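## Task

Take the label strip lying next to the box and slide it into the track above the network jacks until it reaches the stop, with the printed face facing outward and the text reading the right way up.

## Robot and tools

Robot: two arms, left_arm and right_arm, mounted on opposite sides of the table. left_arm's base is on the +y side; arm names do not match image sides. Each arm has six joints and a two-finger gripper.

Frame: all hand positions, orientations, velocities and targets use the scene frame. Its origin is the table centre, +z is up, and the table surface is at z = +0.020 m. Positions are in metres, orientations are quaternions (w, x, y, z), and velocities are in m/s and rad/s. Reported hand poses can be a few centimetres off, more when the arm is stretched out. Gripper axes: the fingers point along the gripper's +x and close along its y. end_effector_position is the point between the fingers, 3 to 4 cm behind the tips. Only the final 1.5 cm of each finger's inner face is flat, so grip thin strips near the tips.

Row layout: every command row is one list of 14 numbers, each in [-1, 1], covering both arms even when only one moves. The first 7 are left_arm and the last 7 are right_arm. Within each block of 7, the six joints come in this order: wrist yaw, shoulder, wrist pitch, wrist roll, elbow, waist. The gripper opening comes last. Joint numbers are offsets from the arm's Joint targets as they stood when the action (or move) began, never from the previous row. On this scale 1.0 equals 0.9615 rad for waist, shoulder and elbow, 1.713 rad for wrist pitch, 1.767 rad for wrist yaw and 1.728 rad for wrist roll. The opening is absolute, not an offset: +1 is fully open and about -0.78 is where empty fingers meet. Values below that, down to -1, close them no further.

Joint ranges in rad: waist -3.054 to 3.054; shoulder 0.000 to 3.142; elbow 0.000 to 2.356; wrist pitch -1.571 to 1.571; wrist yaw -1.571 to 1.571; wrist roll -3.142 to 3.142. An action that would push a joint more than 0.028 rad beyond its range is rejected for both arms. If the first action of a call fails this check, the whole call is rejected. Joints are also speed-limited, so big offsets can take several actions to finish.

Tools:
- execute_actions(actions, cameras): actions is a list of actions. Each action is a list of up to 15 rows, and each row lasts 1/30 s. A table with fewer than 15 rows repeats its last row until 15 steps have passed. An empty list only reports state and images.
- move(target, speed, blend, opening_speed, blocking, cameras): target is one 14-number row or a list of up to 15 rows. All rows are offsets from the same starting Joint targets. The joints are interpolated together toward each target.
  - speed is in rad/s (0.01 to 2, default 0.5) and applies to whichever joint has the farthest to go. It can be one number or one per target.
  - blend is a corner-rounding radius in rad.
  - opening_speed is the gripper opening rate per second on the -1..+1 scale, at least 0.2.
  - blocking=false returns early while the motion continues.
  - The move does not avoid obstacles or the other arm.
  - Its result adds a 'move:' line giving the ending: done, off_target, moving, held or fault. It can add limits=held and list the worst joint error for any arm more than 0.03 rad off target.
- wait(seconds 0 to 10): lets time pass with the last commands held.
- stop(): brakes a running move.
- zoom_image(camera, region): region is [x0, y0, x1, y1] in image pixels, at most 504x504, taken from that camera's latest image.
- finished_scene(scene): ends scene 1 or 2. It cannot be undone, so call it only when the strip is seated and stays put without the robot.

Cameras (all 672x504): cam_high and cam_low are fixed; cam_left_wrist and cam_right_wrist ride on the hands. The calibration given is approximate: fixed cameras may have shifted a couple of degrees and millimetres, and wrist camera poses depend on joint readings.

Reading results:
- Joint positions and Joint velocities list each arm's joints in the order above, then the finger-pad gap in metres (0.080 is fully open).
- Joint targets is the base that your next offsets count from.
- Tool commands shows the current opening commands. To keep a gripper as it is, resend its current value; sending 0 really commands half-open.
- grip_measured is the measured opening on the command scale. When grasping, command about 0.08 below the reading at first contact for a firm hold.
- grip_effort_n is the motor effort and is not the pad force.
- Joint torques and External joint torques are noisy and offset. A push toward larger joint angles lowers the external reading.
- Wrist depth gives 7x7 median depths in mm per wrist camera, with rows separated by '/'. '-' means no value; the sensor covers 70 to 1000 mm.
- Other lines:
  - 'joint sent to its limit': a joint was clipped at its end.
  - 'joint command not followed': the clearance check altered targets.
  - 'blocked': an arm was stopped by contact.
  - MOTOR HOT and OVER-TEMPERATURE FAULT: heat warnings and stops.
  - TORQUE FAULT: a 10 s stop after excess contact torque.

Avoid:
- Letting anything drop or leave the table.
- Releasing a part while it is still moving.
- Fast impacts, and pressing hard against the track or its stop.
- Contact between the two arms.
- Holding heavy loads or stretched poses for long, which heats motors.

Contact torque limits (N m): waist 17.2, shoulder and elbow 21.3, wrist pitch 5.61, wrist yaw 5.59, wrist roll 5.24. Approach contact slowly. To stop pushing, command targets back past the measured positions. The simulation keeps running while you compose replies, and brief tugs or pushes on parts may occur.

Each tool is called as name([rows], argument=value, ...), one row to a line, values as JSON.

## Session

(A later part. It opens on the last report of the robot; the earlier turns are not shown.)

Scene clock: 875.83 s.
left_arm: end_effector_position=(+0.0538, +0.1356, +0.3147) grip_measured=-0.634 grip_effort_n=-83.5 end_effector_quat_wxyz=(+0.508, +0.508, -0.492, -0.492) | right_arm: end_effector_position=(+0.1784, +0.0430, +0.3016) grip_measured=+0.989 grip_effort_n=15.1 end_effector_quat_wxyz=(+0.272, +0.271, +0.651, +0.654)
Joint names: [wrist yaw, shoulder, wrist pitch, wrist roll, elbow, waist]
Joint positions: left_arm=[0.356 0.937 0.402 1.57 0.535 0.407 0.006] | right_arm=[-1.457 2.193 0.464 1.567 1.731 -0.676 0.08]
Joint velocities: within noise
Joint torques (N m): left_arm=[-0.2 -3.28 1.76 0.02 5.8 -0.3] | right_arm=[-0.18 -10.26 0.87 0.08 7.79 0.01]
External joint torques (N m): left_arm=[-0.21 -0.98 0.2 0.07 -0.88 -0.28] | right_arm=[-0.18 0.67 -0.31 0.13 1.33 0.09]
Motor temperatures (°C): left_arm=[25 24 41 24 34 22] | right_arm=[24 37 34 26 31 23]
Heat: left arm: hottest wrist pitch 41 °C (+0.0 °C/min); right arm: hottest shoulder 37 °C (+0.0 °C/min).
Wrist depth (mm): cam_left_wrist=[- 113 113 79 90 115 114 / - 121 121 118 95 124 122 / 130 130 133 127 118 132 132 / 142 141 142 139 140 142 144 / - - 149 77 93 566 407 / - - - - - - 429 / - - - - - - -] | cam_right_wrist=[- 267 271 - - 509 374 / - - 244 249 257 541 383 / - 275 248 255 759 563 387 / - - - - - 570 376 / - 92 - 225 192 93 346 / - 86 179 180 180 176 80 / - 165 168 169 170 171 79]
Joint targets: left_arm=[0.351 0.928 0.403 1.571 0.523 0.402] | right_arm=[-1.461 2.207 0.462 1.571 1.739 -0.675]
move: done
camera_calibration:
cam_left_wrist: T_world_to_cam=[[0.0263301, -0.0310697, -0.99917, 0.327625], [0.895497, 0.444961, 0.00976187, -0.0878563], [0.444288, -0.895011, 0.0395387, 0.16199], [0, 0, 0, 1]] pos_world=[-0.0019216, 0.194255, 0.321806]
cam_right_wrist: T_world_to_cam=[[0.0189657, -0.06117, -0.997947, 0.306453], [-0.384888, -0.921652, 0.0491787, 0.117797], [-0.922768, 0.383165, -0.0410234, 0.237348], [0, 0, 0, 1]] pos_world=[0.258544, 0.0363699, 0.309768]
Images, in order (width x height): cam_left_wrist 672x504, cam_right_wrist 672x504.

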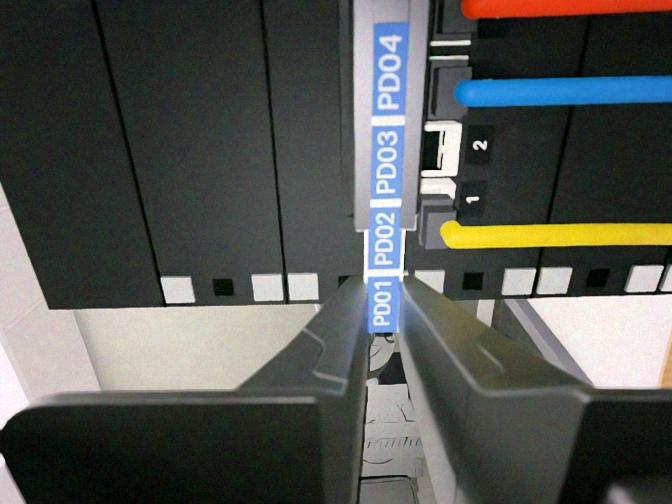

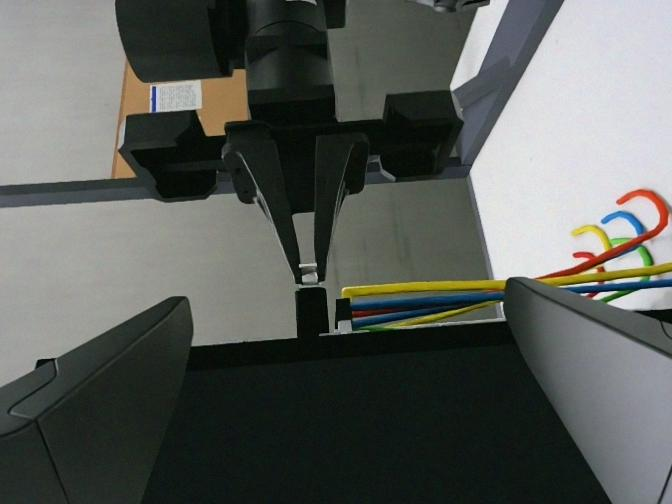

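move(target=[-0.02292, -0.01612, -0.00584, 0, -0.00624, -0.04212, -0.7, 0,0,0,0,0,0,1.0], speed=0.035, cameras=["cam_left_wrist","cam_right_wrist"])

zoom_image(camera="cam_left_wrist", region=[320, 140, 460, 350])

zoom_image(camera="cam_right_wrist", region=[280, 240, 360, 300])

Scene clock: 883.43 s.
left_arm: end_effector_position=(+0.0460, +0.1358, +0.3146) grip_measured=-0.634 grip_effort_n=-83.5 end_effector_quat_wxyz=(+0.508, +0.508, -0.492, -0.492) | right_arm: end_effector_position=(+0.1784, +0.0430, +0.3016) grip_measured=+0.989 grip_effort_n=15.1 end_effector_quat_wxyz=(+0.272, +0.271, +0.651, +0.654)
Joint names: [wrist yaw, shoulder, wrist pitch, wrist roll, elbow, waist]
Joint positions: left_arm=[0.315 0.92 0.392 1.57 0.528 0.366 0.006] | right_arm=[-1.457 2.193 0.464 1.567 1.731 -0.676 0.08]
Joint velocities: within noise
Joint torques (N m): left_arm=[-0.18 -3.16 1.76 0.02 5.82 -0.32] | right_arm=[-0.16 -10.3 0.87 0.07 7.79 0.01]
External joint torques (N m): left_arm=[-0.18 -0.94 0.19 0.07 -0.87 -0.32] | right_arm=[-0.16 0.73 -0.32 0.12 1.26 -0.07]
Motor temperatures (°C): left_arm=[25 24 42 24 35 22] | right_arm=[24 37 34 26 31 23]
Heat: left arm: hottest wrist pitch 42 °C (+1.0 °C/min); right arm: hottest shoulder 37 °C (+0.0 °C/min).
Wrist depth (mm): cam_left_wrist=[- 113 113 78 90 111 111 / - 121 121 118 95 119 119 / 131 131 133 127 123 132 132 / 141 142 142 140 121 140 138 / - 154 150 76 92 530 389 / - - - - - - 427 / - - - - - - -] | cam_right_wrist=[- 276 278 330 - 509 373 / - - 254 258 591 546 384 / - 283 257 263 753 566 386 / - - - - - 565 375 / - 93 - 226 192 93 346 / - 86 179 180 181 177 80 / - 166 169 170 170 170 79]
Joint targets: left_arm=[0.310 0.912 0.393 1.571 0.517 0.362] | right_arm=[-1.461 2.207 0.462 1.571 1.739 -0.675]
move: done
camera_calibration:
cam_left_wrist: T_world_to_cam=[[0.0263136, -0.0310761, -0.999171, 0.327777], [0.895497, 0.444961, 0.00974422, -0.0809359], [0.444289, -0.895011, 0.0395371, 0.165648], [0, 0, 0, 1]] pos_world=[-0.00974265, 0.194456, 0.321745]
cam_right_wrist: T_world_to_cam=[[0.0189657, -0.06117, -0.997947, 0.306453], [-0.384888, -0.921652, 0.0491787, 0.117797], [-0.922768, 0.383165, -0.0410234, 0.237348], [0, 0, 0, 1]] pos_world=[0.258544, 0.0363699, 0.309768]
Images, in order (width x height): cam_left_wrist 672x504, cam_right_wrist 672x504.

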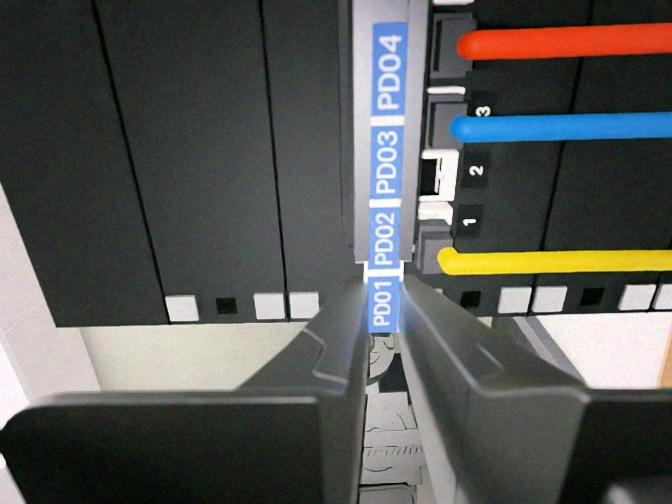

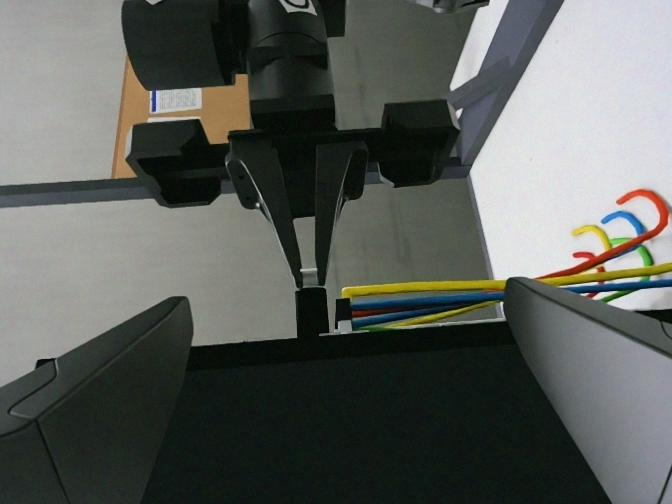

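Scaled by 2.400.

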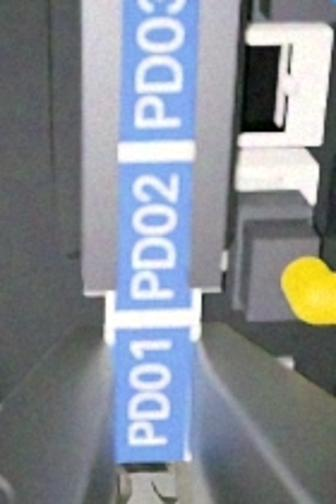

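Scaled by 6.300.

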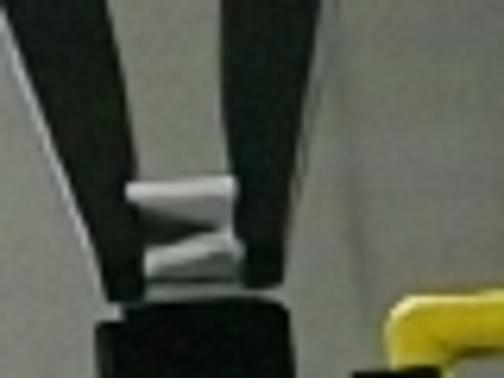

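move([
  [0,0,0,0,0,0,-0.45,0,0,0,0,0,0,1.0],
  [0.0051,0,0,0,0,0.0094,-0.45,0,0,0,0,0,0,1.0],
  [0.0498,-0.1893,-0.0753,0,-0.0551,0.0915,-0.45,0,0,0,0,0,0,1.0],
], speed=[0.05,0.05,0.12], opening_speed=0.3, cameras=["cam_left_wrist","cam_right_wrist"])

zoom_image(camera="cam_right_wrist", region=[280, 240, 360, 300])

zoom_image(camera="cam_left_wrist", region=[320, 100, 440, 340])

Scene clock: 908.27 s.
left_arm: end_effector_position=(+0.0456, +0.1709, +0.3149) grip_measured=-0.453 grip_effort_n=16.0 end_effector_quat_wxyz=(+0.509, +0.508, -0.492, -0.491) | right_arm: end_effector_position=(+0.1784, +0.0430, +0.3016) grip_measured=+0.989 grip_effort_n=15.1 end_effector_quat_wxyz=(+0.272, +0.271, +0.651, +0.654)
Joint names: [wrist yaw, shoulder, wrist pitch, wrist roll, elbow, waist]
Joint positions: left_arm=[0.393 0.737 0.263 1.57 0.475 0.446 0.015] | right_arm=[-1.457 2.193 0.464 1.567 1.731 -0.676 0.08]
Joint velocities: within noise
Joint torques (N m): left_arm=[0.13 -1.94 1.75 0.01 5.85 0.36] | right_arm=[-0.18 -10.25 0.85 0.08 7.82 0.04]
External joint torques (N m): left_arm=[0.13 -0.64 0.18 0.06 -0.92 0.36] | right_arm=[-0.18 0.92 -0.36 0.13 1.22 -0.03]
Motor temperatures (°C): left_arm=[25 24 41 24 35 22] | right_arm=[24 37 34 26 32 23]
Heat: left arm: hottest wrist pitch 41 °C (+0.0 °C/min); right arm: hottest shoulder 37 °C (+0.0 °C/min).
Wrist depth (mm): cam_left_wrist=[144 144 144 115 122 141 143 / 154 155 158 122 133 153 154 / - 166 167 162 160 165 165 / - 182 181 178 180 182 181 / - - - 77 93 602 432 / - - - 310 79 - 364 / - - - 294 - - -] | cam_right_wrist=[- 322 278 - - 510 375 / - 268 266 271 303 548 380 / - - 723 743 - 564 383 / - - - - - 569 375 / - 92 - 226 192 93 349 / - 86 180 180 181 177 80 / - 166 170 170 170 170 79]
Joint targets: left_arm=[0.398 0.730 0.264 1.571 0.464 0.450] | right_arm=[-1.461 2.207 0.462 1.571 1.739 -0.675]
move: done
camera_calibration:
cam_left_wrist: T_world_to_cam=[[0.0268537, -0.0320741, -0.999125, 0.329293], [0.894982, 0.445995, 0.00973723, -0.096408], [0.445292, -0.89446, 0.0406824, 0.196725], [0, 0, 0, 1]] pos_world=[-0.0101592, 0.229522, 0.32194]
cam_right_wrist: T_world_to_cam=[[0.0189657, -0.06117, -0.997947, 0.306453], [-0.384888, -0.921652, 0.0491787, 0.117797], [-0.922768, 0.383165, -0.0410234, 0.237348], [0, 0, 0, 1]] pos_world=[0.258544, 0.0363699, 0.309768]
Images, in order (width x height): cam_left_wrist 672x504, cam_right_wrist 672x504.

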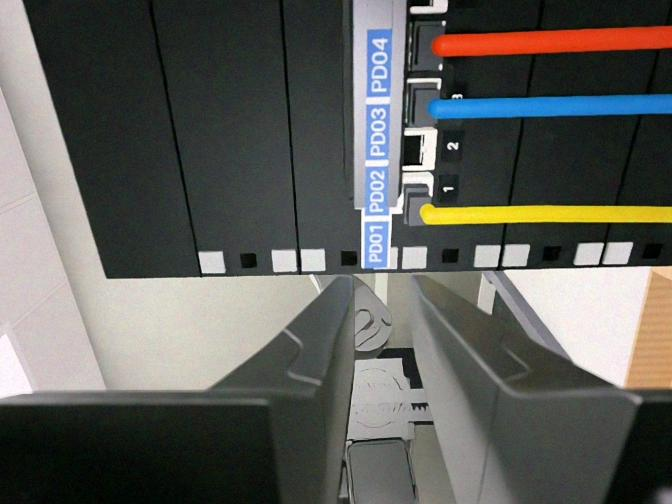

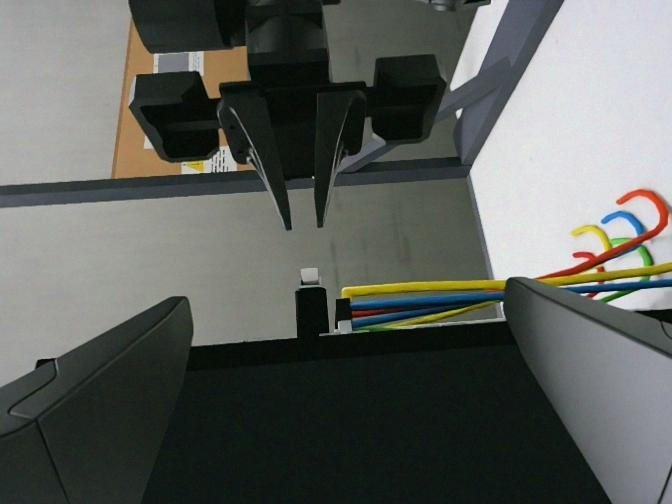

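Scaled by 6.300.

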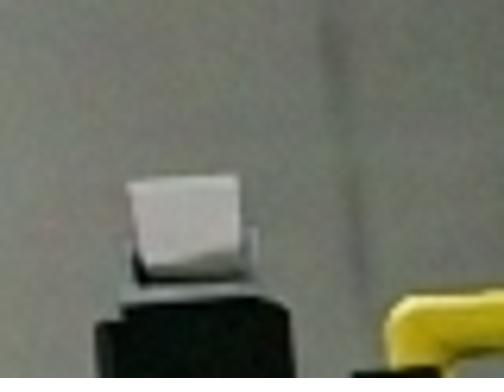

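Scaled by 2.100.

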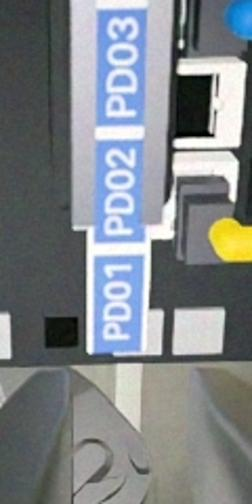

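move(target=[0.5224,0.4867,0.16,0,0.2181,0.4176,-0.82,0,0,0,0,0,0,1.0], speed=0.3, cameras=["cam_left_wrist","cam_right_wrist"])

Scene clock: 976.10 s.
left_arm: end_effector_position=(+0.0809, +0.1635, +0.3148) grip_measured=-0.778 grip_effort_n=-83.5 end_effector_quat_wxyz=(+0.364, +0.364, -0.606, -0.606) | right_arm: end_effector_position=(+0.1784, +0.0430, +0.3016) grip_measured=+0.989 grip_effort_n=14.7 end_effector_quat_wxyz=(+0.272, +0.271, +0.651, +0.654)
Joint names: [wrist yaw, shoulder, wrist pitch, wrist roll, elbow, waist]
Joint positions: left_arm=[1.316 1.192 0.535 1.57 0.657 0.847 0] | right_arm=[-1.457 2.193 0.464 1.567 1.731 -0.676 0.08]
Joint velocities: within noise
Joint torques (N m): left_arm=[0.15 -2.47 1.4 0.01 8.57 0.3] | right_arm=[-0.17 -10.25 0.87 0.07 7.8 0.07]
External joint torques (N m): left_arm=[0.15 0.88 0.29 0.06 2.48 0.3] | right_arm=[-0.17 0.81 -0.33 0.13 1.27 0.15]
Motor temperatures (°C): left_arm=[25 23 43 24 34 22] | right_arm=[24 38 34 26 32 23]
Heat: left arm: hottest wrist pitch 43 °C (+1.0 °C/min); right arm: hottest shoulder 38 °C (+1.0 °C/min).
Wrist depth (mm): cam_left_wrist=[- 186 185 184 182 183 183 / - 184 183 181 148 180 179 / - 181 180 179 178 179 178 / - 178 178 177 177 176 176 / - - 177 76 90 573 397 / - - - - - - 438 / - - - - - - -] | cam_right_wrist=[- 185 196 209 203 509 375 / - - 199 - 735 540 380 / - - - 768 - 568 383 / - - - - - 569 378 / - 92 - 228 192 93 350 / - 86 180 180 180 177 81 / - 165 169 170 170 171 79]
Joint targets: left_arm=[1.321 1.198 0.538 1.571 0.674 0.852] | right_arm=[-1.461 2.207 0.462 1.571 1.739 -0.675]
move: done
camera_calibration:
cam_left_wrist: T_world_to_cam=[[0.00807526, -0.0401653, -0.99916, 0.330838], [0.998218, -0.0587593, 0.0104297, -0.0506512], [-0.0591289, -0.997464, 0.0396192, 0.232308], [0, 0, 0, 1]] pos_world=[0.0616255, 0.242031, 0.321884]
cam_right_wrist: T_world_to_cam=[[0.0189657, -0.06117, -0.997947, 0.306453], [-0.384888, -0.921652, 0.0491787, 0.117797], [-0.922768, 0.383165, -0.0410234, 0.237348], [0, 0, 0, 1]] pos_world=[0.258544, 0.0363699, 0.309768]
Images, in order (width x height): cam_left_wrist 672x504, cam_right_wrist 672x504.

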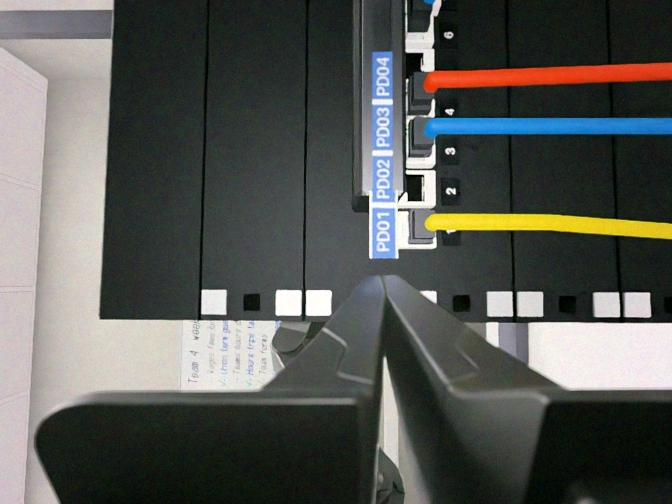

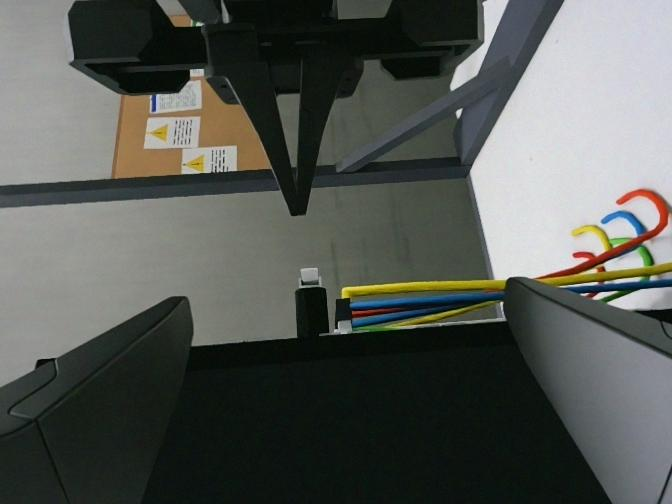

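move([
  [0.00877,0.0259,0.01343,0,0.0009,0.0156,-0.82,0,0,0,0,0,0,1.0],
  [-0.02507,0.08456,0.0244,0,0.04,-0.0466,-0.82,0,0,0,0,0,0,1.0],
], speed=[0.1,0.1], cameras=["cam_left_wrist","cam_right_wrist"])

zoom_image(camera="cam_right_wrist", region=[265, 220, 355, 300])

zoom_image(camera="cam_left_wrist", region=[320, 150, 460, 320])

Scene clock: 1032.43 s.
left_arm: end_effector_position=(+0.0868, +0.1457, +0.3117) grip_measured=-0.778 grip_effort_n=-83.5 end_effector_quat_wxyz=(+0.364, +0.364, -0.606, -0.607) | right_arm: end_effector_position=(+0.1784, +0.0430, +0.3016) grip_measured=+0.989 grip_effort_n=15.1 end_effector_quat_wxyz=(+0.272, +0.271, +0.651, +0.654)
Joint names: [wrist yaw, shoulder, wrist pitch, wrist roll, elbow, waist]
Joint positions: left_arm=[1.282 1.273 0.577 1.57 0.696 0.811 0] | right_arm=[-1.457 2.193 0.464 1.567 1.731 -0.676 0.08]
Joint velocities: within noise
Joint torques (N m): left_arm=[-0.16 -3 1.44 0.01 8.51 -0.33] | right_arm=[-0.18 -10.28 0.85 0.08 7.79 0.05]
External joint torques (N m): left_arm=[-0.17 0.93 0.3 0.06 2.45 -0.3] | right_arm=[-0.18 0.71 -0.34 0.13 1.3 0.06]
Motor temperatures (°C): left_arm=[25 23 41 24 43 22] | right_arm=[24 38 34 26 32 23]
Heat: left arm: hottest elbow 43 °C (+10.1 °C/min); right arm: hottest shoulder 38 °C (+0.0 °C/min).
Wrist depth (mm): cam_left_wrist=[694 167 166 165 164 164 164 / - 165 164 163 144 162 162 / - 163 162 161 155 161 160 / - 161 160 160 159 159 158 / - - 158 76 91 565 392 / - - - - - - 427 / - - - - - - -] | cam_right_wrist=[- 189 182 197 183 472 374 / - 226 185 188 643 542 382 / - - 773 719 - 558 384 / - - - - - 570 374 / - 92 - 226 191 93 348 / - 86 179 179 181 177 80 / - 166 169 169 170 171 79]
Joint targets: left_arm=[1.277 1.280 0.579 1.571 0.712 0.807] | right_arm=[-1.461 2.207 0.462 1.571 1.739 -0.675]
move: done
camera_calibration:
cam_left_wrist: T_world_to_cam=[[0.00743675, -0.0396654, -0.999185, 0.326927], [0.99811, -0.0606684, 0.00983714, -0.0571113], [-0.0610091, -0.99737, 0.0391392, 0.21537], [0, 0, 0, 1]] pos_world=[0.0677116, 0.224306, 0.318793]
cam_right_wrist: T_world_to_cam=[[0.0189657, -0.06117, -0.997947, 0.306453], [-0.384888, -0.921652, 0.0491787, 0.117797], [-0.922768, 0.383165, -0.0410234, 0.237348], [0, 0, 0, 1]] pos_world=[0.258544, 0.0363699, 0.309768]
Images, in order (width x height): cam_left_wrist 672x504, cam_right_wrist 672x504.

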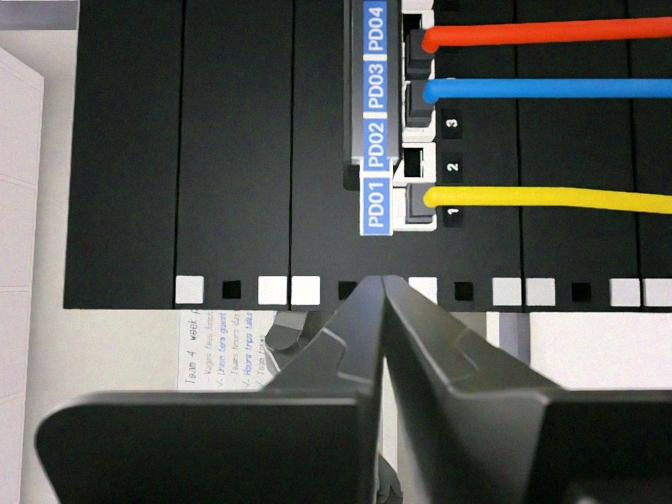

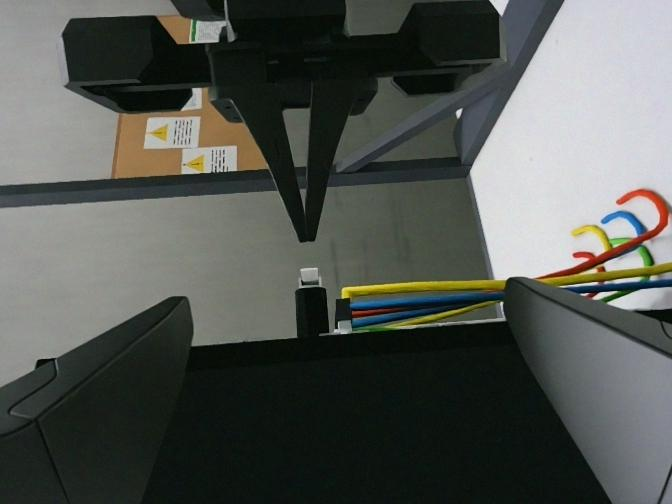

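Scaled by 5.600.

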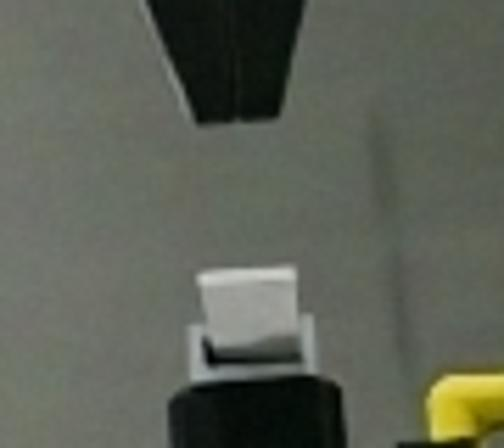

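Scaled by 2.965.

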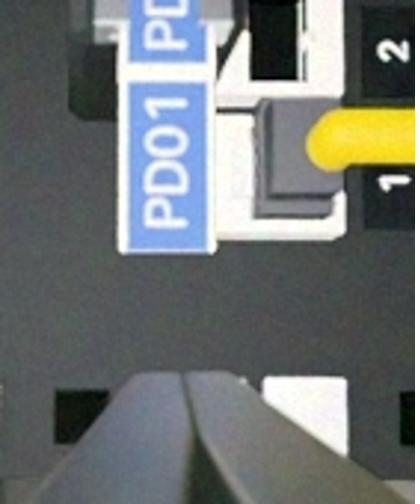

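move(target=[-0.02275,0.0384,0.0078,0,0.0265,-0.0413,-0.82,0,0,0,0,0,0,1.0], speed=0.06, cameras=["cam_left_wrist","cam_right_wrist"])

zoom_image(camera="cam_right_wrist", region=[265, 220, 355, 300])

zoom_image(camera="cam_left_wrist", region=[320, 150, 460, 320])

Scene clock: 1052.23 s.
left_arm: end_effector_position=(+0.0853, +0.1327, +0.3118) grip_measured=-0.778 grip_effort_n=-83.5 end_effector_quat_wxyz=(+0.364, +0.364, -0.607, -0.606) | right_arm: end_effector_position=(+0.1784, +0.0430, +0.3016) grip_measured=+0.989 grip_effort_n=14.7 end_effector_quat_wxyz=(+0.272, +0.271, +0.651, +0.654)
Joint names: [wrist yaw, shoulder, wrist pitch, wrist roll, elbow, waist]
Joint positions: left_arm=[1.242 1.309 0.59 1.57 0.721 0.771 0] | right_arm=[-1.457 2.193 0.464 1.567 1.731 -0.676 0.08]
Joint velocities: within noise
Joint torques (N m): left_arm=[-0.17 -3.2 1.48 0.03 8.56 -0.33] | right_arm=[-0.17 -10.21 0.84 0.07 7.81 0.03]
External joint torques (N m): left_arm=[-0.16 0.95 0.32 0.08 2.49 -0.35] | right_arm=[-0.17 0.9 -0.36 0.13 1.24 0.11]
Motor temperatures (°C): left_arm=[25 23 41 24 42 22] | right_arm=[24 38 34 26 32 23]
Heat: left arm: hottest elbow 42 °C (+3.0 °C/min); right arm: hottest shoulder 38 °C (+0.0 °C/min).
Wrist depth (mm): cam_left_wrist=[154 153 152 110 120 151 150 / 151 151 150 150 130 149 148 / 149 149 148 147 140 147 147 / 147 147 147 147 146 146 145 / - - 145 76 91 565 390 / - - - - - - 428 / - - - - - - -] | cam_right_wrist=[- - 174 194 187 488 377 / - 194 180 190 233 527 385 / - - 737 774 - 563 384 / - - - - - 567 376 / - 92 - 227 192 93 350 / - 86 180 180 181 176 80 / - 165 169 170 170 171 79]
Joint targets: left_arm=[1.237 1.316 0.593 1.571 0.737 0.767] | right_arm=[-1.461 2.207 0.462 1.571 1.739 -0.675]
move: done
camera_calibration:
cam_left_wrist: T_world_to_cam=[[0.00873654, -0.0410591, -0.999119, 0.326648], [0.998096, -0.0606537, 0.0112202, -0.0568937], [-0.0610609, -0.997314, 0.0404511, 0.201883], [0, 0, 0, 1]] pos_world=[0.0662588, 0.211301, 0.318832]
cam_right_wrist: T_world_to_cam=[[0.0189657, -0.06117, -0.997947, 0.306453], [-0.384888, -0.921652, 0.0491787, 0.117797], [-0.922768, 0.383165, -0.0410234, 0.237348], [0, 0, 0, 1]] pos_world=[0.258544, 0.0363699, 0.309768]
Images, in order (width x height): cam_left_wrist 672x504, cam_right_wrist 672x504.

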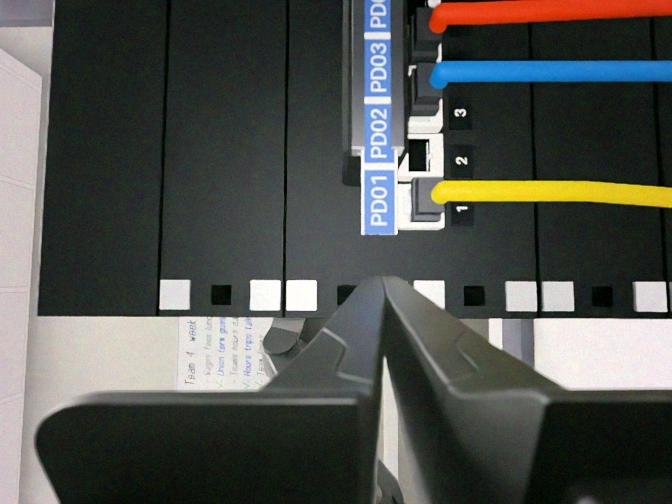

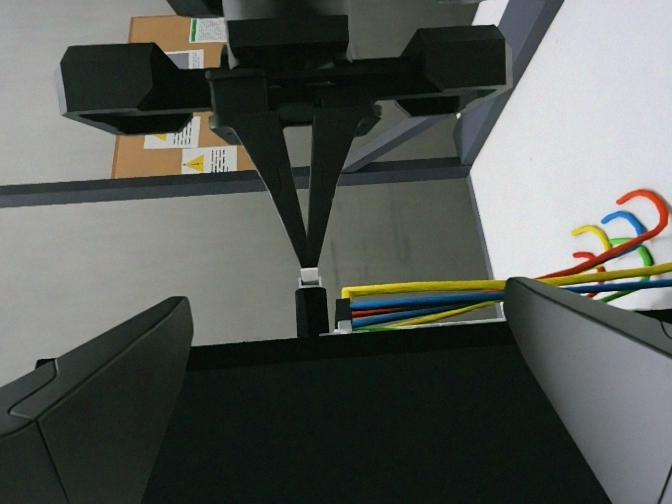

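Scaled by 5.600.

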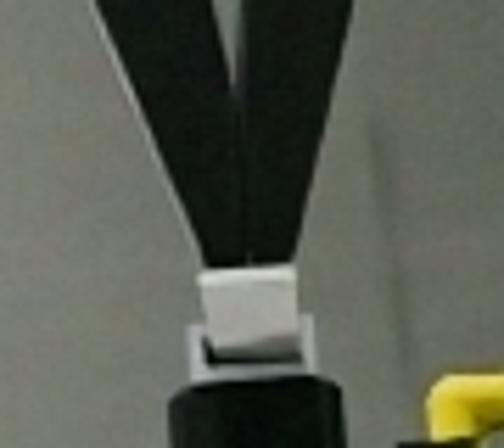

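Scaled by 2.965.

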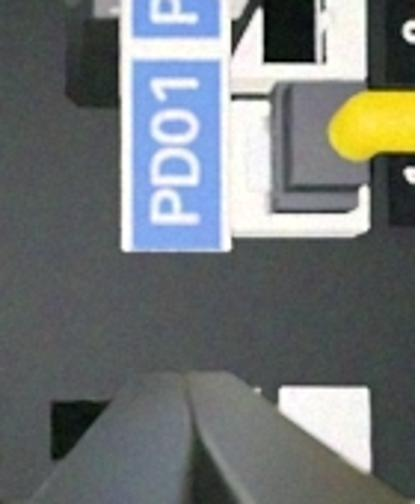

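move([
  [0,-0.0156,-0.0012,0,-0.0281,0,-0.82,0,0,0,0,0,0,1.0],
  [-0.01619,-0.04618,-0.0076,0,-0.0493,-0.0304,-0.82,0,0,0,0,0,0,1.0],
], speed=[0.05,0.03], cameras=["cam_left_wrist","cam_right_wrist"])

zoom_image(camera="cam_right_wrist", region=[265, 220, 355, 300])

zoom_image(camera="cam_left_wrist", region=[320, 150, 460, 320])

Scene clock: 1092.10 s.
left_arm: end_effector_position=(+0.0756, +0.1323, +0.3112) grip_measured=-0.778 grip_effort_n=-83.5 end_effector_quat_wxyz=(+0.364, +0.363, -0.606, -0.607) | right_arm: end_effector_position=(+0.1784, +0.0430, +0.3016) grip_measured=+0.989 grip_effort_n=15.1 end_effector_quat_wxyz=(+0.272, +0.271, +0.651, +0.654)
Joint names: [wrist yaw, shoulder, wrist pitch, wrist roll, elbow, waist]
Joint positions: left_arm=[1.213 1.283 0.581 1.57 0.701 0.742 0] | right_arm=[-1.457 2.193 0.464 1.567 1.731 -0.676 0.08]
Joint velocities: within noise
Joint torques (N m): left_arm=[-0.14 -5.42 1.22 0.03 5.11 -0.28] | right_arm=[-0.16 -10.22 0.85 0.08 7.78 0.04]
External joint torques (N m): left_arm=[-0.14 -1.38 0.03 0.08 -1.02 -0.26] | right_arm=[-0.16 0.89 -0.36 0.13 1.22 0.11]
Motor temperatures (°C): left_arm=[25 23 39 24 39 22] | right_arm=[24 38 34 26 32 23]
Heat: left arm: hottest elbow 39 °C (-3.0 °C/min); right arm: hottest shoulder 38 °C (+0.0 °C/min).
Wrist depth (mm): cam_left_wrist=[153 153 152 112 124 151 150 / 151 151 150 149 130 149 150 / 149 149 148 147 141 147 146 / 147 146 147 147 145 145 145 / 146 145 145 76 91 144 143 / - - - - - - 424 / - - - - - - -] | cam_right_wrist=[- - 179 188 - 496 375 / - 176 189 201 213 509 382 / - - 737 723 - 560 384 / - - - - - 569 377 / - 92 - 227 193 93 344 / - 86 179 180 180 176 80 / - 165 169 170 171 171 79]
Joint targets: left_arm=[1.208 1.272 0.580 1.571 0.690 0.738] | right_arm=[-1.461 2.207 0.462 1.571 1.739 -0.675]
move: done
camera_calibration:
cam_left_wrist: T_world_to_cam=[[0.00689962, -0.0391018, -0.999211, 0.32603], [0.998068, -0.0614353, 0.00929585, -0.046442], [-0.0617504, -0.997345, 0.0386023, 0.201582], [0, 0, 0, 1]] pos_world=[0.0565505, 0.210942, 0.318424]
cam_right_wrist: T_world_to_cam=[[0.0189657, -0.06117, -0.997947, 0.306453], [-0.384888, -0.921652, 0.0491787, 0.117797], [-0.922768, 0.383165, -0.0410234, 0.237348], [0, 0, 0, 1]] pos_world=[0.258544, 0.0363699, 0.309768]
Images, in order (width x height): cam_left_wrist 672x504, cam_right_wrist 672x504.

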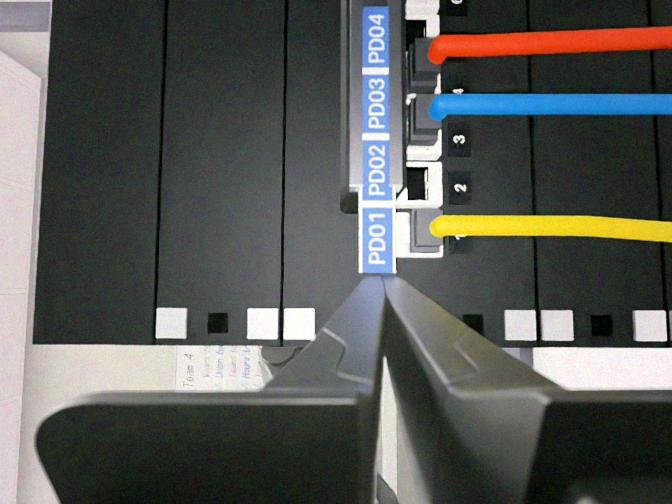

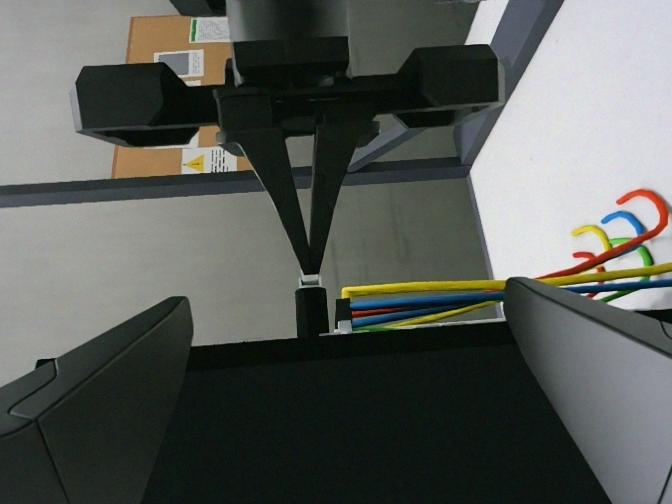

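Scaled by 5.600.

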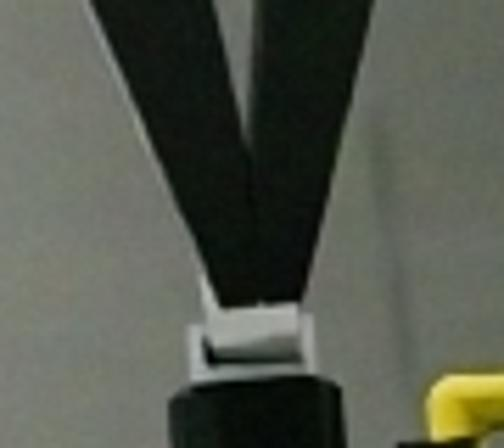

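Scaled by 2.965.

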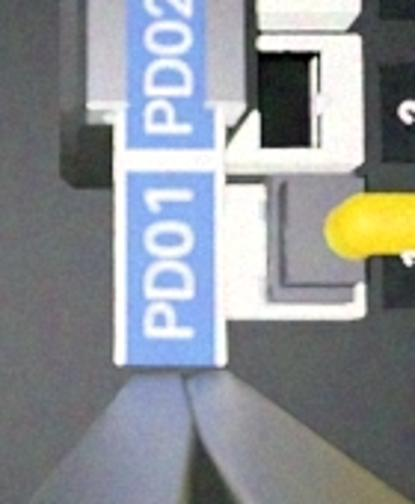

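move(target=[-0.0168,-0.0337,-0.0058,0,-0.0206,-0.0314,-0.82,0,0,0,0,0,0,1.0], speed=0.025, cameras=["cam_left_wrist","cam_right_wrist"])

zoom_image(camera="cam_right_wrist", region=[265, 220, 355, 300])

zoom_image(camera="cam_left_wrist", region=[320, 150, 460, 320])

Scene clock: 1104.10 s.
left_arm: end_effector_position=(+0.0652, +0.1329, +0.3120) grip_measured=-0.778 grip_effort_n=-83.5 end_effector_quat_wxyz=(+0.364, +0.363, -0.607, -0.606) | right_arm: end_effector_position=(+0.1784, +0.0430, +0.3016) grip_measured=+0.989 grip_effort_n=15.1 end_effector_quat_wxyz=(+0.272, +0.271, +0.651, +0.654)
Joint names: [wrist yaw, shoulder, wrist pitch, wrist roll, elbow, waist]
Joint positions: left_arm=[1.183 1.25 0.57 1.57 0.681 0.712 0] | right_arm=[-1.457 2.193 0.464 1.567 1.731 -0.676 0.08]
Joint velocities: within noise
Joint torques (N m): left_arm=[-0.16 -5.08 1.26 0.03 5.18 -0.31] | right_arm=[-0.17 -10.24 0.85 0.08 7.79 0.03]
External joint torques (N m): left_arm=[-0.16 -1.27 0.06 0.08 -0.96 -0.28] | right_arm=[-0.17 0.82 -0.34 0.13 1.25 -0.05]
Motor temperatures (°C): left_arm=[25 24 39 24 37 22] | right_arm=[24 38 34 26 32 23]
Heat: left arm: hottest wrist pitch 39 °C (-2.0 °C/min); right arm: hottest shoulder 38 °C (+0.0 °C/min).
Wrist depth (mm): cam_left_wrist=[154 154 153 109 150 152 151 / 152 151 151 150 122 149 149 / 149 149 149 148 141 148 147 / 148 147 147 147 137 146 145 / 146 146 146 76 91 144 144 / - - - - - - 374 / - - - - - - -] | cam_right_wrist=[- - 190 200 - 507 373 / - 187 200 214 201 511 381 / - 756 202 679 - 562 384 / - - - - - 575 370 / - 92 - 227 193 93 346 / - 86 179 180 181 176 80 / - 166 170 170 170 170 79]
Joint targets: left_arm=[1.179 1.240 0.570 1.571 0.670 0.707] | right_arm=[-1.461 2.207 0.462 1.571 1.739 -0.675]
move: done
camera_calibration:
cam_left_wrist: T_world_to_cam=[[0.00836028, -0.0408513, -0.99913, 0.326952], [0.998029, -0.0617984, 0.0108778, -0.0365412], [-0.062189, -0.997252, 0.0402542, 0.201023], [0, 0, 0, 1]] pos_world=[0.0462372, 0.211569, 0.318973]
cam_right_wrist: T_world_to_cam=[[0.0189657, -0.06117, -0.997947, 0.306453], [-0.384888, -0.921652, 0.0491787, 0.117797], [-0.922768, 0.383165, -0.0410234, 0.237348], [0, 0, 0, 1]] pos_world=[0.258544, 0.0363699, 0.309768]
Images, in order (width x height): cam_left_wrist 672x504, cam_right_wrist 672x504.

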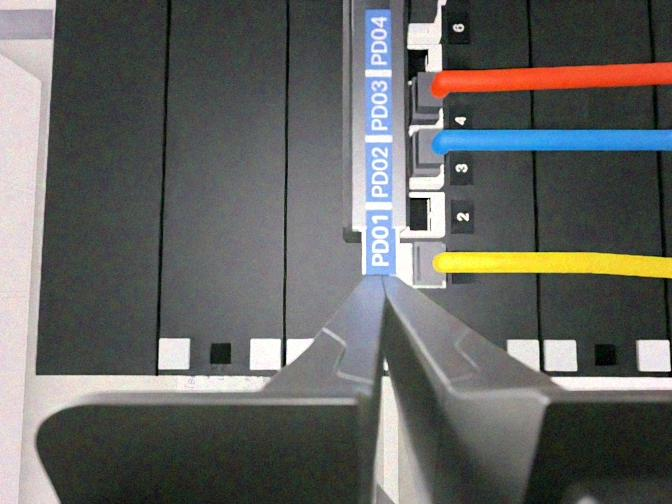

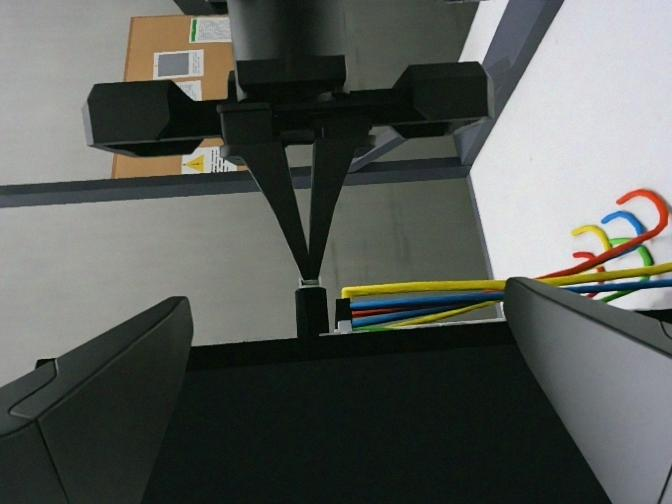

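Scaled by 5.600.

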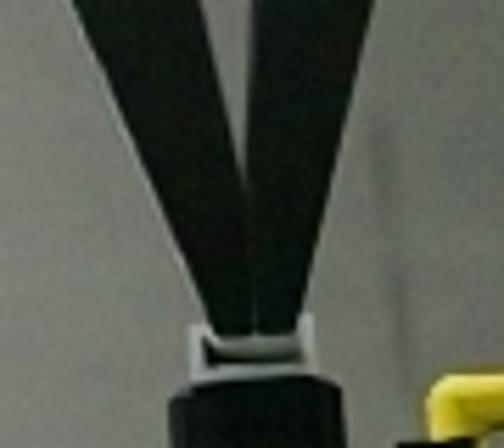

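Scaled by 2.965.

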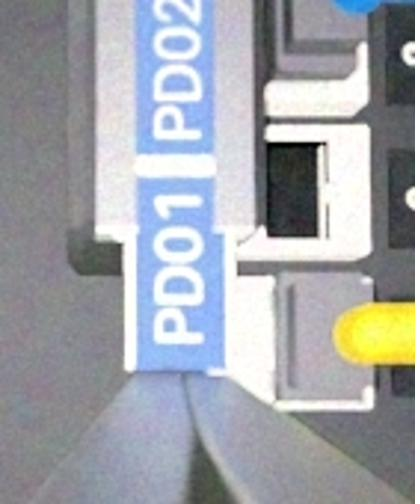

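move(target=[-0.01285,-0.0207,-0.0045,0,-0.0132,-0.02205,-0.82,0,0,0,0,0,0,1.0], speed=0.02, cameras=["cam_left_wrist","cam_right_wrist"])

zoom_image(camera="cam_right_wrist", region=[265, 220, 355, 300])

zoom_image(camera="cam_left_wrist", region=[320, 150, 460, 320])

Scene clock: 1113.13 s.
left_arm: end_effector_position=(+0.0588, +0.1330, +0.3120) grip_measured=-0.778 grip_effort_n=-83.5 end_effector_quat_wxyz=(+0.364, +0.364, -0.606, -0.606) | right_arm: end_effector_position=(+0.1784, +0.0430, +0.3016) grip_measured=+0.989 grip_effort_n=14.7 end_effector_quat_wxyz=(+0.272, +0.271, +0.651, +0.654)
Joint names: [wrist yaw, shoulder, wrist pitch, wrist roll, elbow, waist]
Joint positions: left_arm=[1.161 1.23 0.563 1.57 0.669 0.691 0] | right_arm=[-1.457 2.193 0.464 1.567 1.731 -0.676 0.08]
Joint velocities: within noise
Joint torques (N m): left_arm=[-0.16 -4.97 1.26 0.01 5.2 -0.33] | right_arm=[-0.18 -10.25 0.86 0.07 7.78 0.03]
External joint torques (N m): left_arm=[-0.16 -1.25 0.04 0.06 -0.99 -0.29] | right_arm=[-0.18 0.77 -0.33 0.12 1.27 0.11]
Motor temperatures (°C): left_arm=[25 25 38 24 37 22] | right_arm=[24 38 34 26 33 23]
Heat: left arm: hottest wrist pitch 38 °C (-3.0 °C/min); right arm: hottest shoulder 38 °C (+0.0 °C/min).
Wrist depth (mm): cam_left_wrist=[154 153 153 109 145 152 151 / 152 151 151 150 124 149 149 / 150 149 149 148 123 147 147 / 148 148 148 146 140 146 145 / 146 146 145 76 90 144 143 / - 144 - - - - 143 / - - - - - - -] | cam_right_wrist=[- - 199 206 - 507 378 / - 195 206 221 205 522 376 / - 747 208 241 - 566 383 / - - - - - 564 375 / - 92 - 227 192 93 348 / - 86 179 180 180 177 80 / - 165 168 169 170 170 79]
Joint targets: left_arm=[1.156 1.220 0.562 1.571 0.657 0.686] | right_arm=[-1.461 2.207 0.462 1.571 1.739 -0.675]
move: done
camera_calibration:
cam_left_wrist: T_world_to_cam=[[0.00841009, -0.0408582, -0.99913, 0.327104], [0.998146, -0.0598944, 0.0108511, -0.0303313], [-0.0602857, -0.997368, 0.0402787, 0.200634], [0, 0, 0, 1]] pos_world=[0.0396194, 0.211654, 0.319067]
cam_right_wrist: T_world_to_cam=[[0.0189657, -0.06117, -0.997947, 0.306453], [-0.384888, -0.921652, 0.0491787, 0.117797], [-0.922768, 0.383165, -0.0410234, 0.237348], [0, 0, 0, 1]] pos_world=[0.258544, 0.0363699, 0.309768]
Images, in order (width x height): cam_left_wrist 672x504, cam_right_wrist 672x504.

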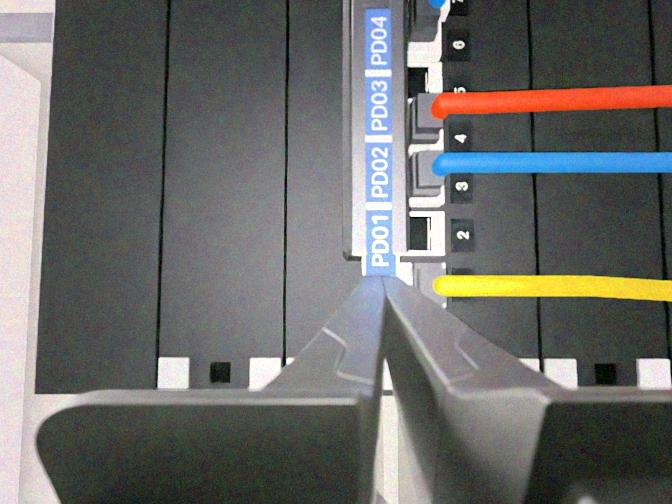

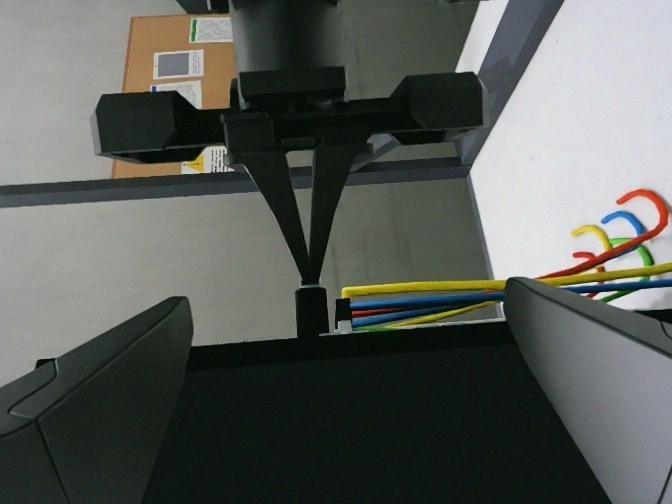

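Scaled by 5.600.

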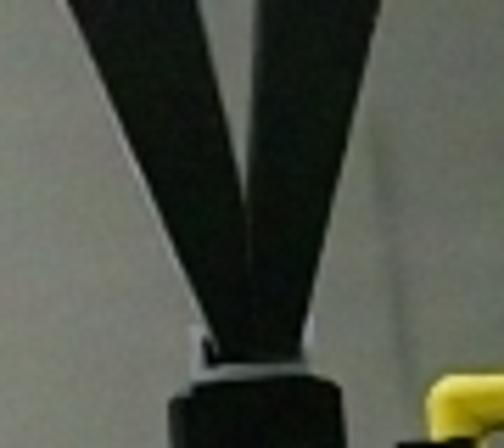

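Scaled by 2.965.

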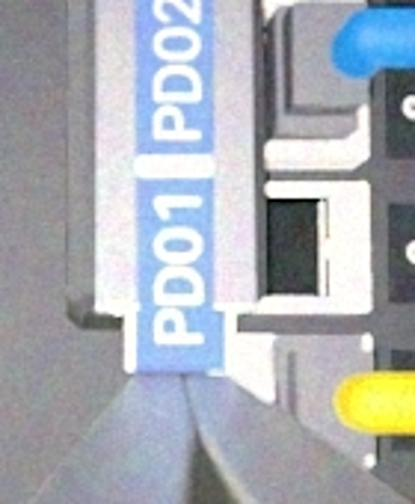

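move(target=[-0.0071,-0.0114,-0.0023,0,-0.0073,-0.0136,-0.82,0,0,0,0,0,0,1.0], speed=0.015, cameras=["cam_left_wrist","cam_right_wrist"])

zoom_image(camera="cam_left_wrist", region=[320, 200, 440, 320])

zoom_image(camera="cam_left_wrist", region=[320, 0, 460, 140])

Scene clock: 1124.37 s.
left_arm: end_effector_position=(+0.0548, +0.1331, +0.3121) grip_measured=-0.778 grip_effort_n=-83.5 end_effector_quat_wxyz=(+0.364, +0.364, -0.607, -0.606) | right_arm: end_effector_position=(+0.1784, +0.0430, +0.3016) grip_measured=+0.989 grip_effort_n=14.7 end_effector_quat_wxyz=(+0.272, +0.271, +0.651, +0.654)
Joint names: [wrist yaw, shoulder, wrist pitch, wrist roll, elbow, waist]
Joint positions: left_arm=[1.148 1.219 0.559 1.57 0.662 0.678 0] | right_arm=[-1.457 2.193 0.464 1.567 1.731 -0.676 0.08]
Joint velocities: within noise
Joint torques (N m): left_arm=[-0.17 -4.88 1.27 0.02 5.21 -0.28] | right_arm=[-0.15 -10.27 0.88 0.07 7.8 0]
External joint torques (N m): left_arm=[-0.17 -1.25 0.05 0.07 -0.97 -0.28] | right_arm=[-0.16 0.82 -0.33 0.13 1.24 0.08]
Motor temperatures (°C): left_arm=[25 25 39 24 36 22] | right_arm=[24 38 34 26 33 23]
Heat: left arm: hottest wrist pitch 39 °C (-1.0 °C/min); right arm: hottest shoulder 38 °C (+0.0 °C/min).
Wrist depth (mm): cam_left_wrist=[154 154 153 109 135 152 151 / 152 152 151 150 124 149 150 / 150 149 149 148 123 148 148 / 148 148 148 147 146 147 146 / 146 145 146 76 90 144 143 / - 144 - - - - 143 / - - - - - - -] | cam_right_wrist=[- - 200 210 - 507 376 / - 213 212 224 213 551 384 / - 729 210 304 - 561 385 / - - - - - 562 376 / - 92 - 227 192 93 348 / - 86 180 179 180 176 80 / - 166 169 170 170 171 79]
Joint targets: left_arm=[1.143 1.209 0.558 1.571 0.650 0.673] | right_arm=[-1.461 2.207 0.462 1.571 1.739 -0.675]
move: done
camera_calibration:
cam_left_wrist: T_world_to_cam=[[0.00861199, -0.0411752, -0.999115, 0.32723], [0.99812, -0.0602718, 0.0110873, -0.0263933], [-0.060675, -0.997332, 0.0405787, 0.200342], [0, 0, 0, 1]] pos_world=[0.0356813, 0.21169, 0.319103]
cam_right_wrist: T_world_to_cam=[[0.0189657, -0.06117, -0.997947, 0.306453], [-0.384888, -0.921652, 0.0491787, 0.117797], [-0.922768, 0.383165, -0.0410234, 0.237348], [0, 0, 0, 1]] pos_world=[0.258544, 0.0363699, 0.309768]
Images, in order (width x height): cam_left_wrist 672x504, cam_right_wrist 672x504.

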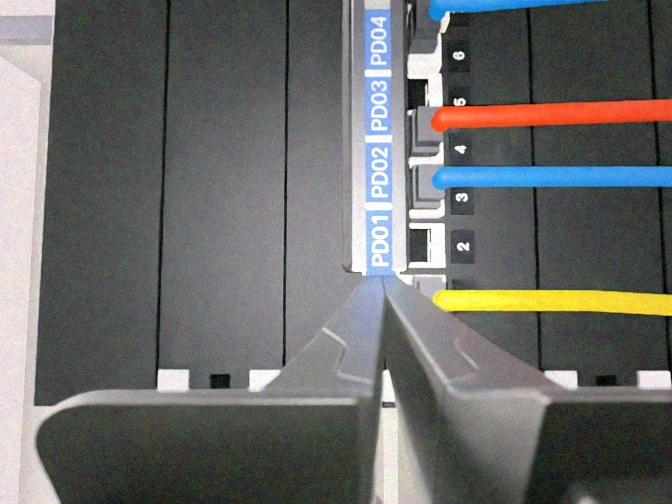

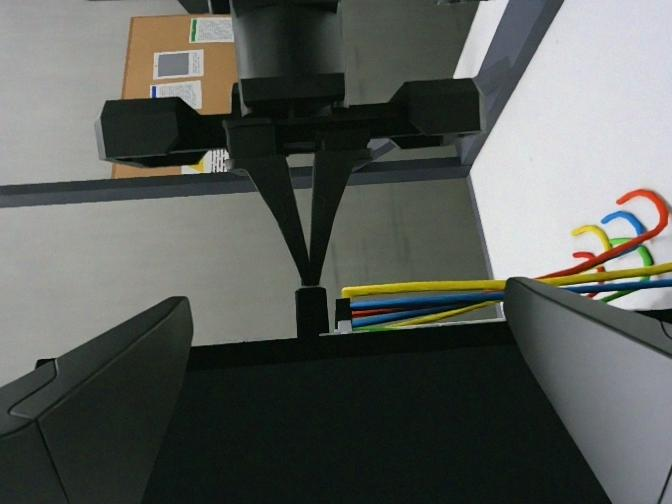

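Scaled by 4.200.

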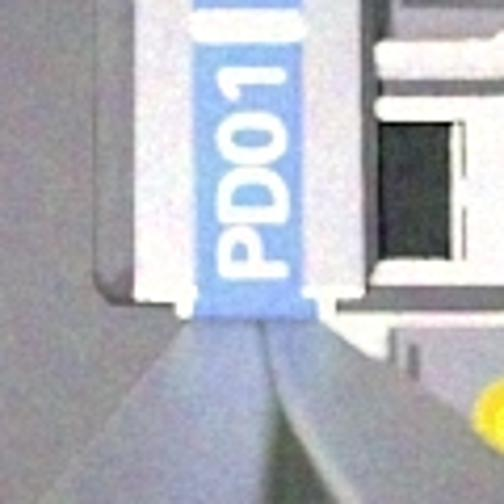

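Scaled by 3.600.

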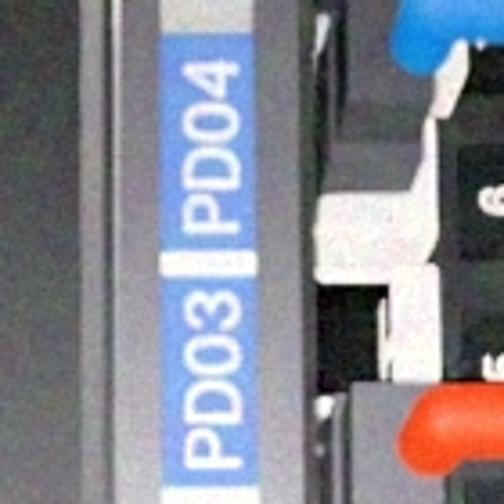

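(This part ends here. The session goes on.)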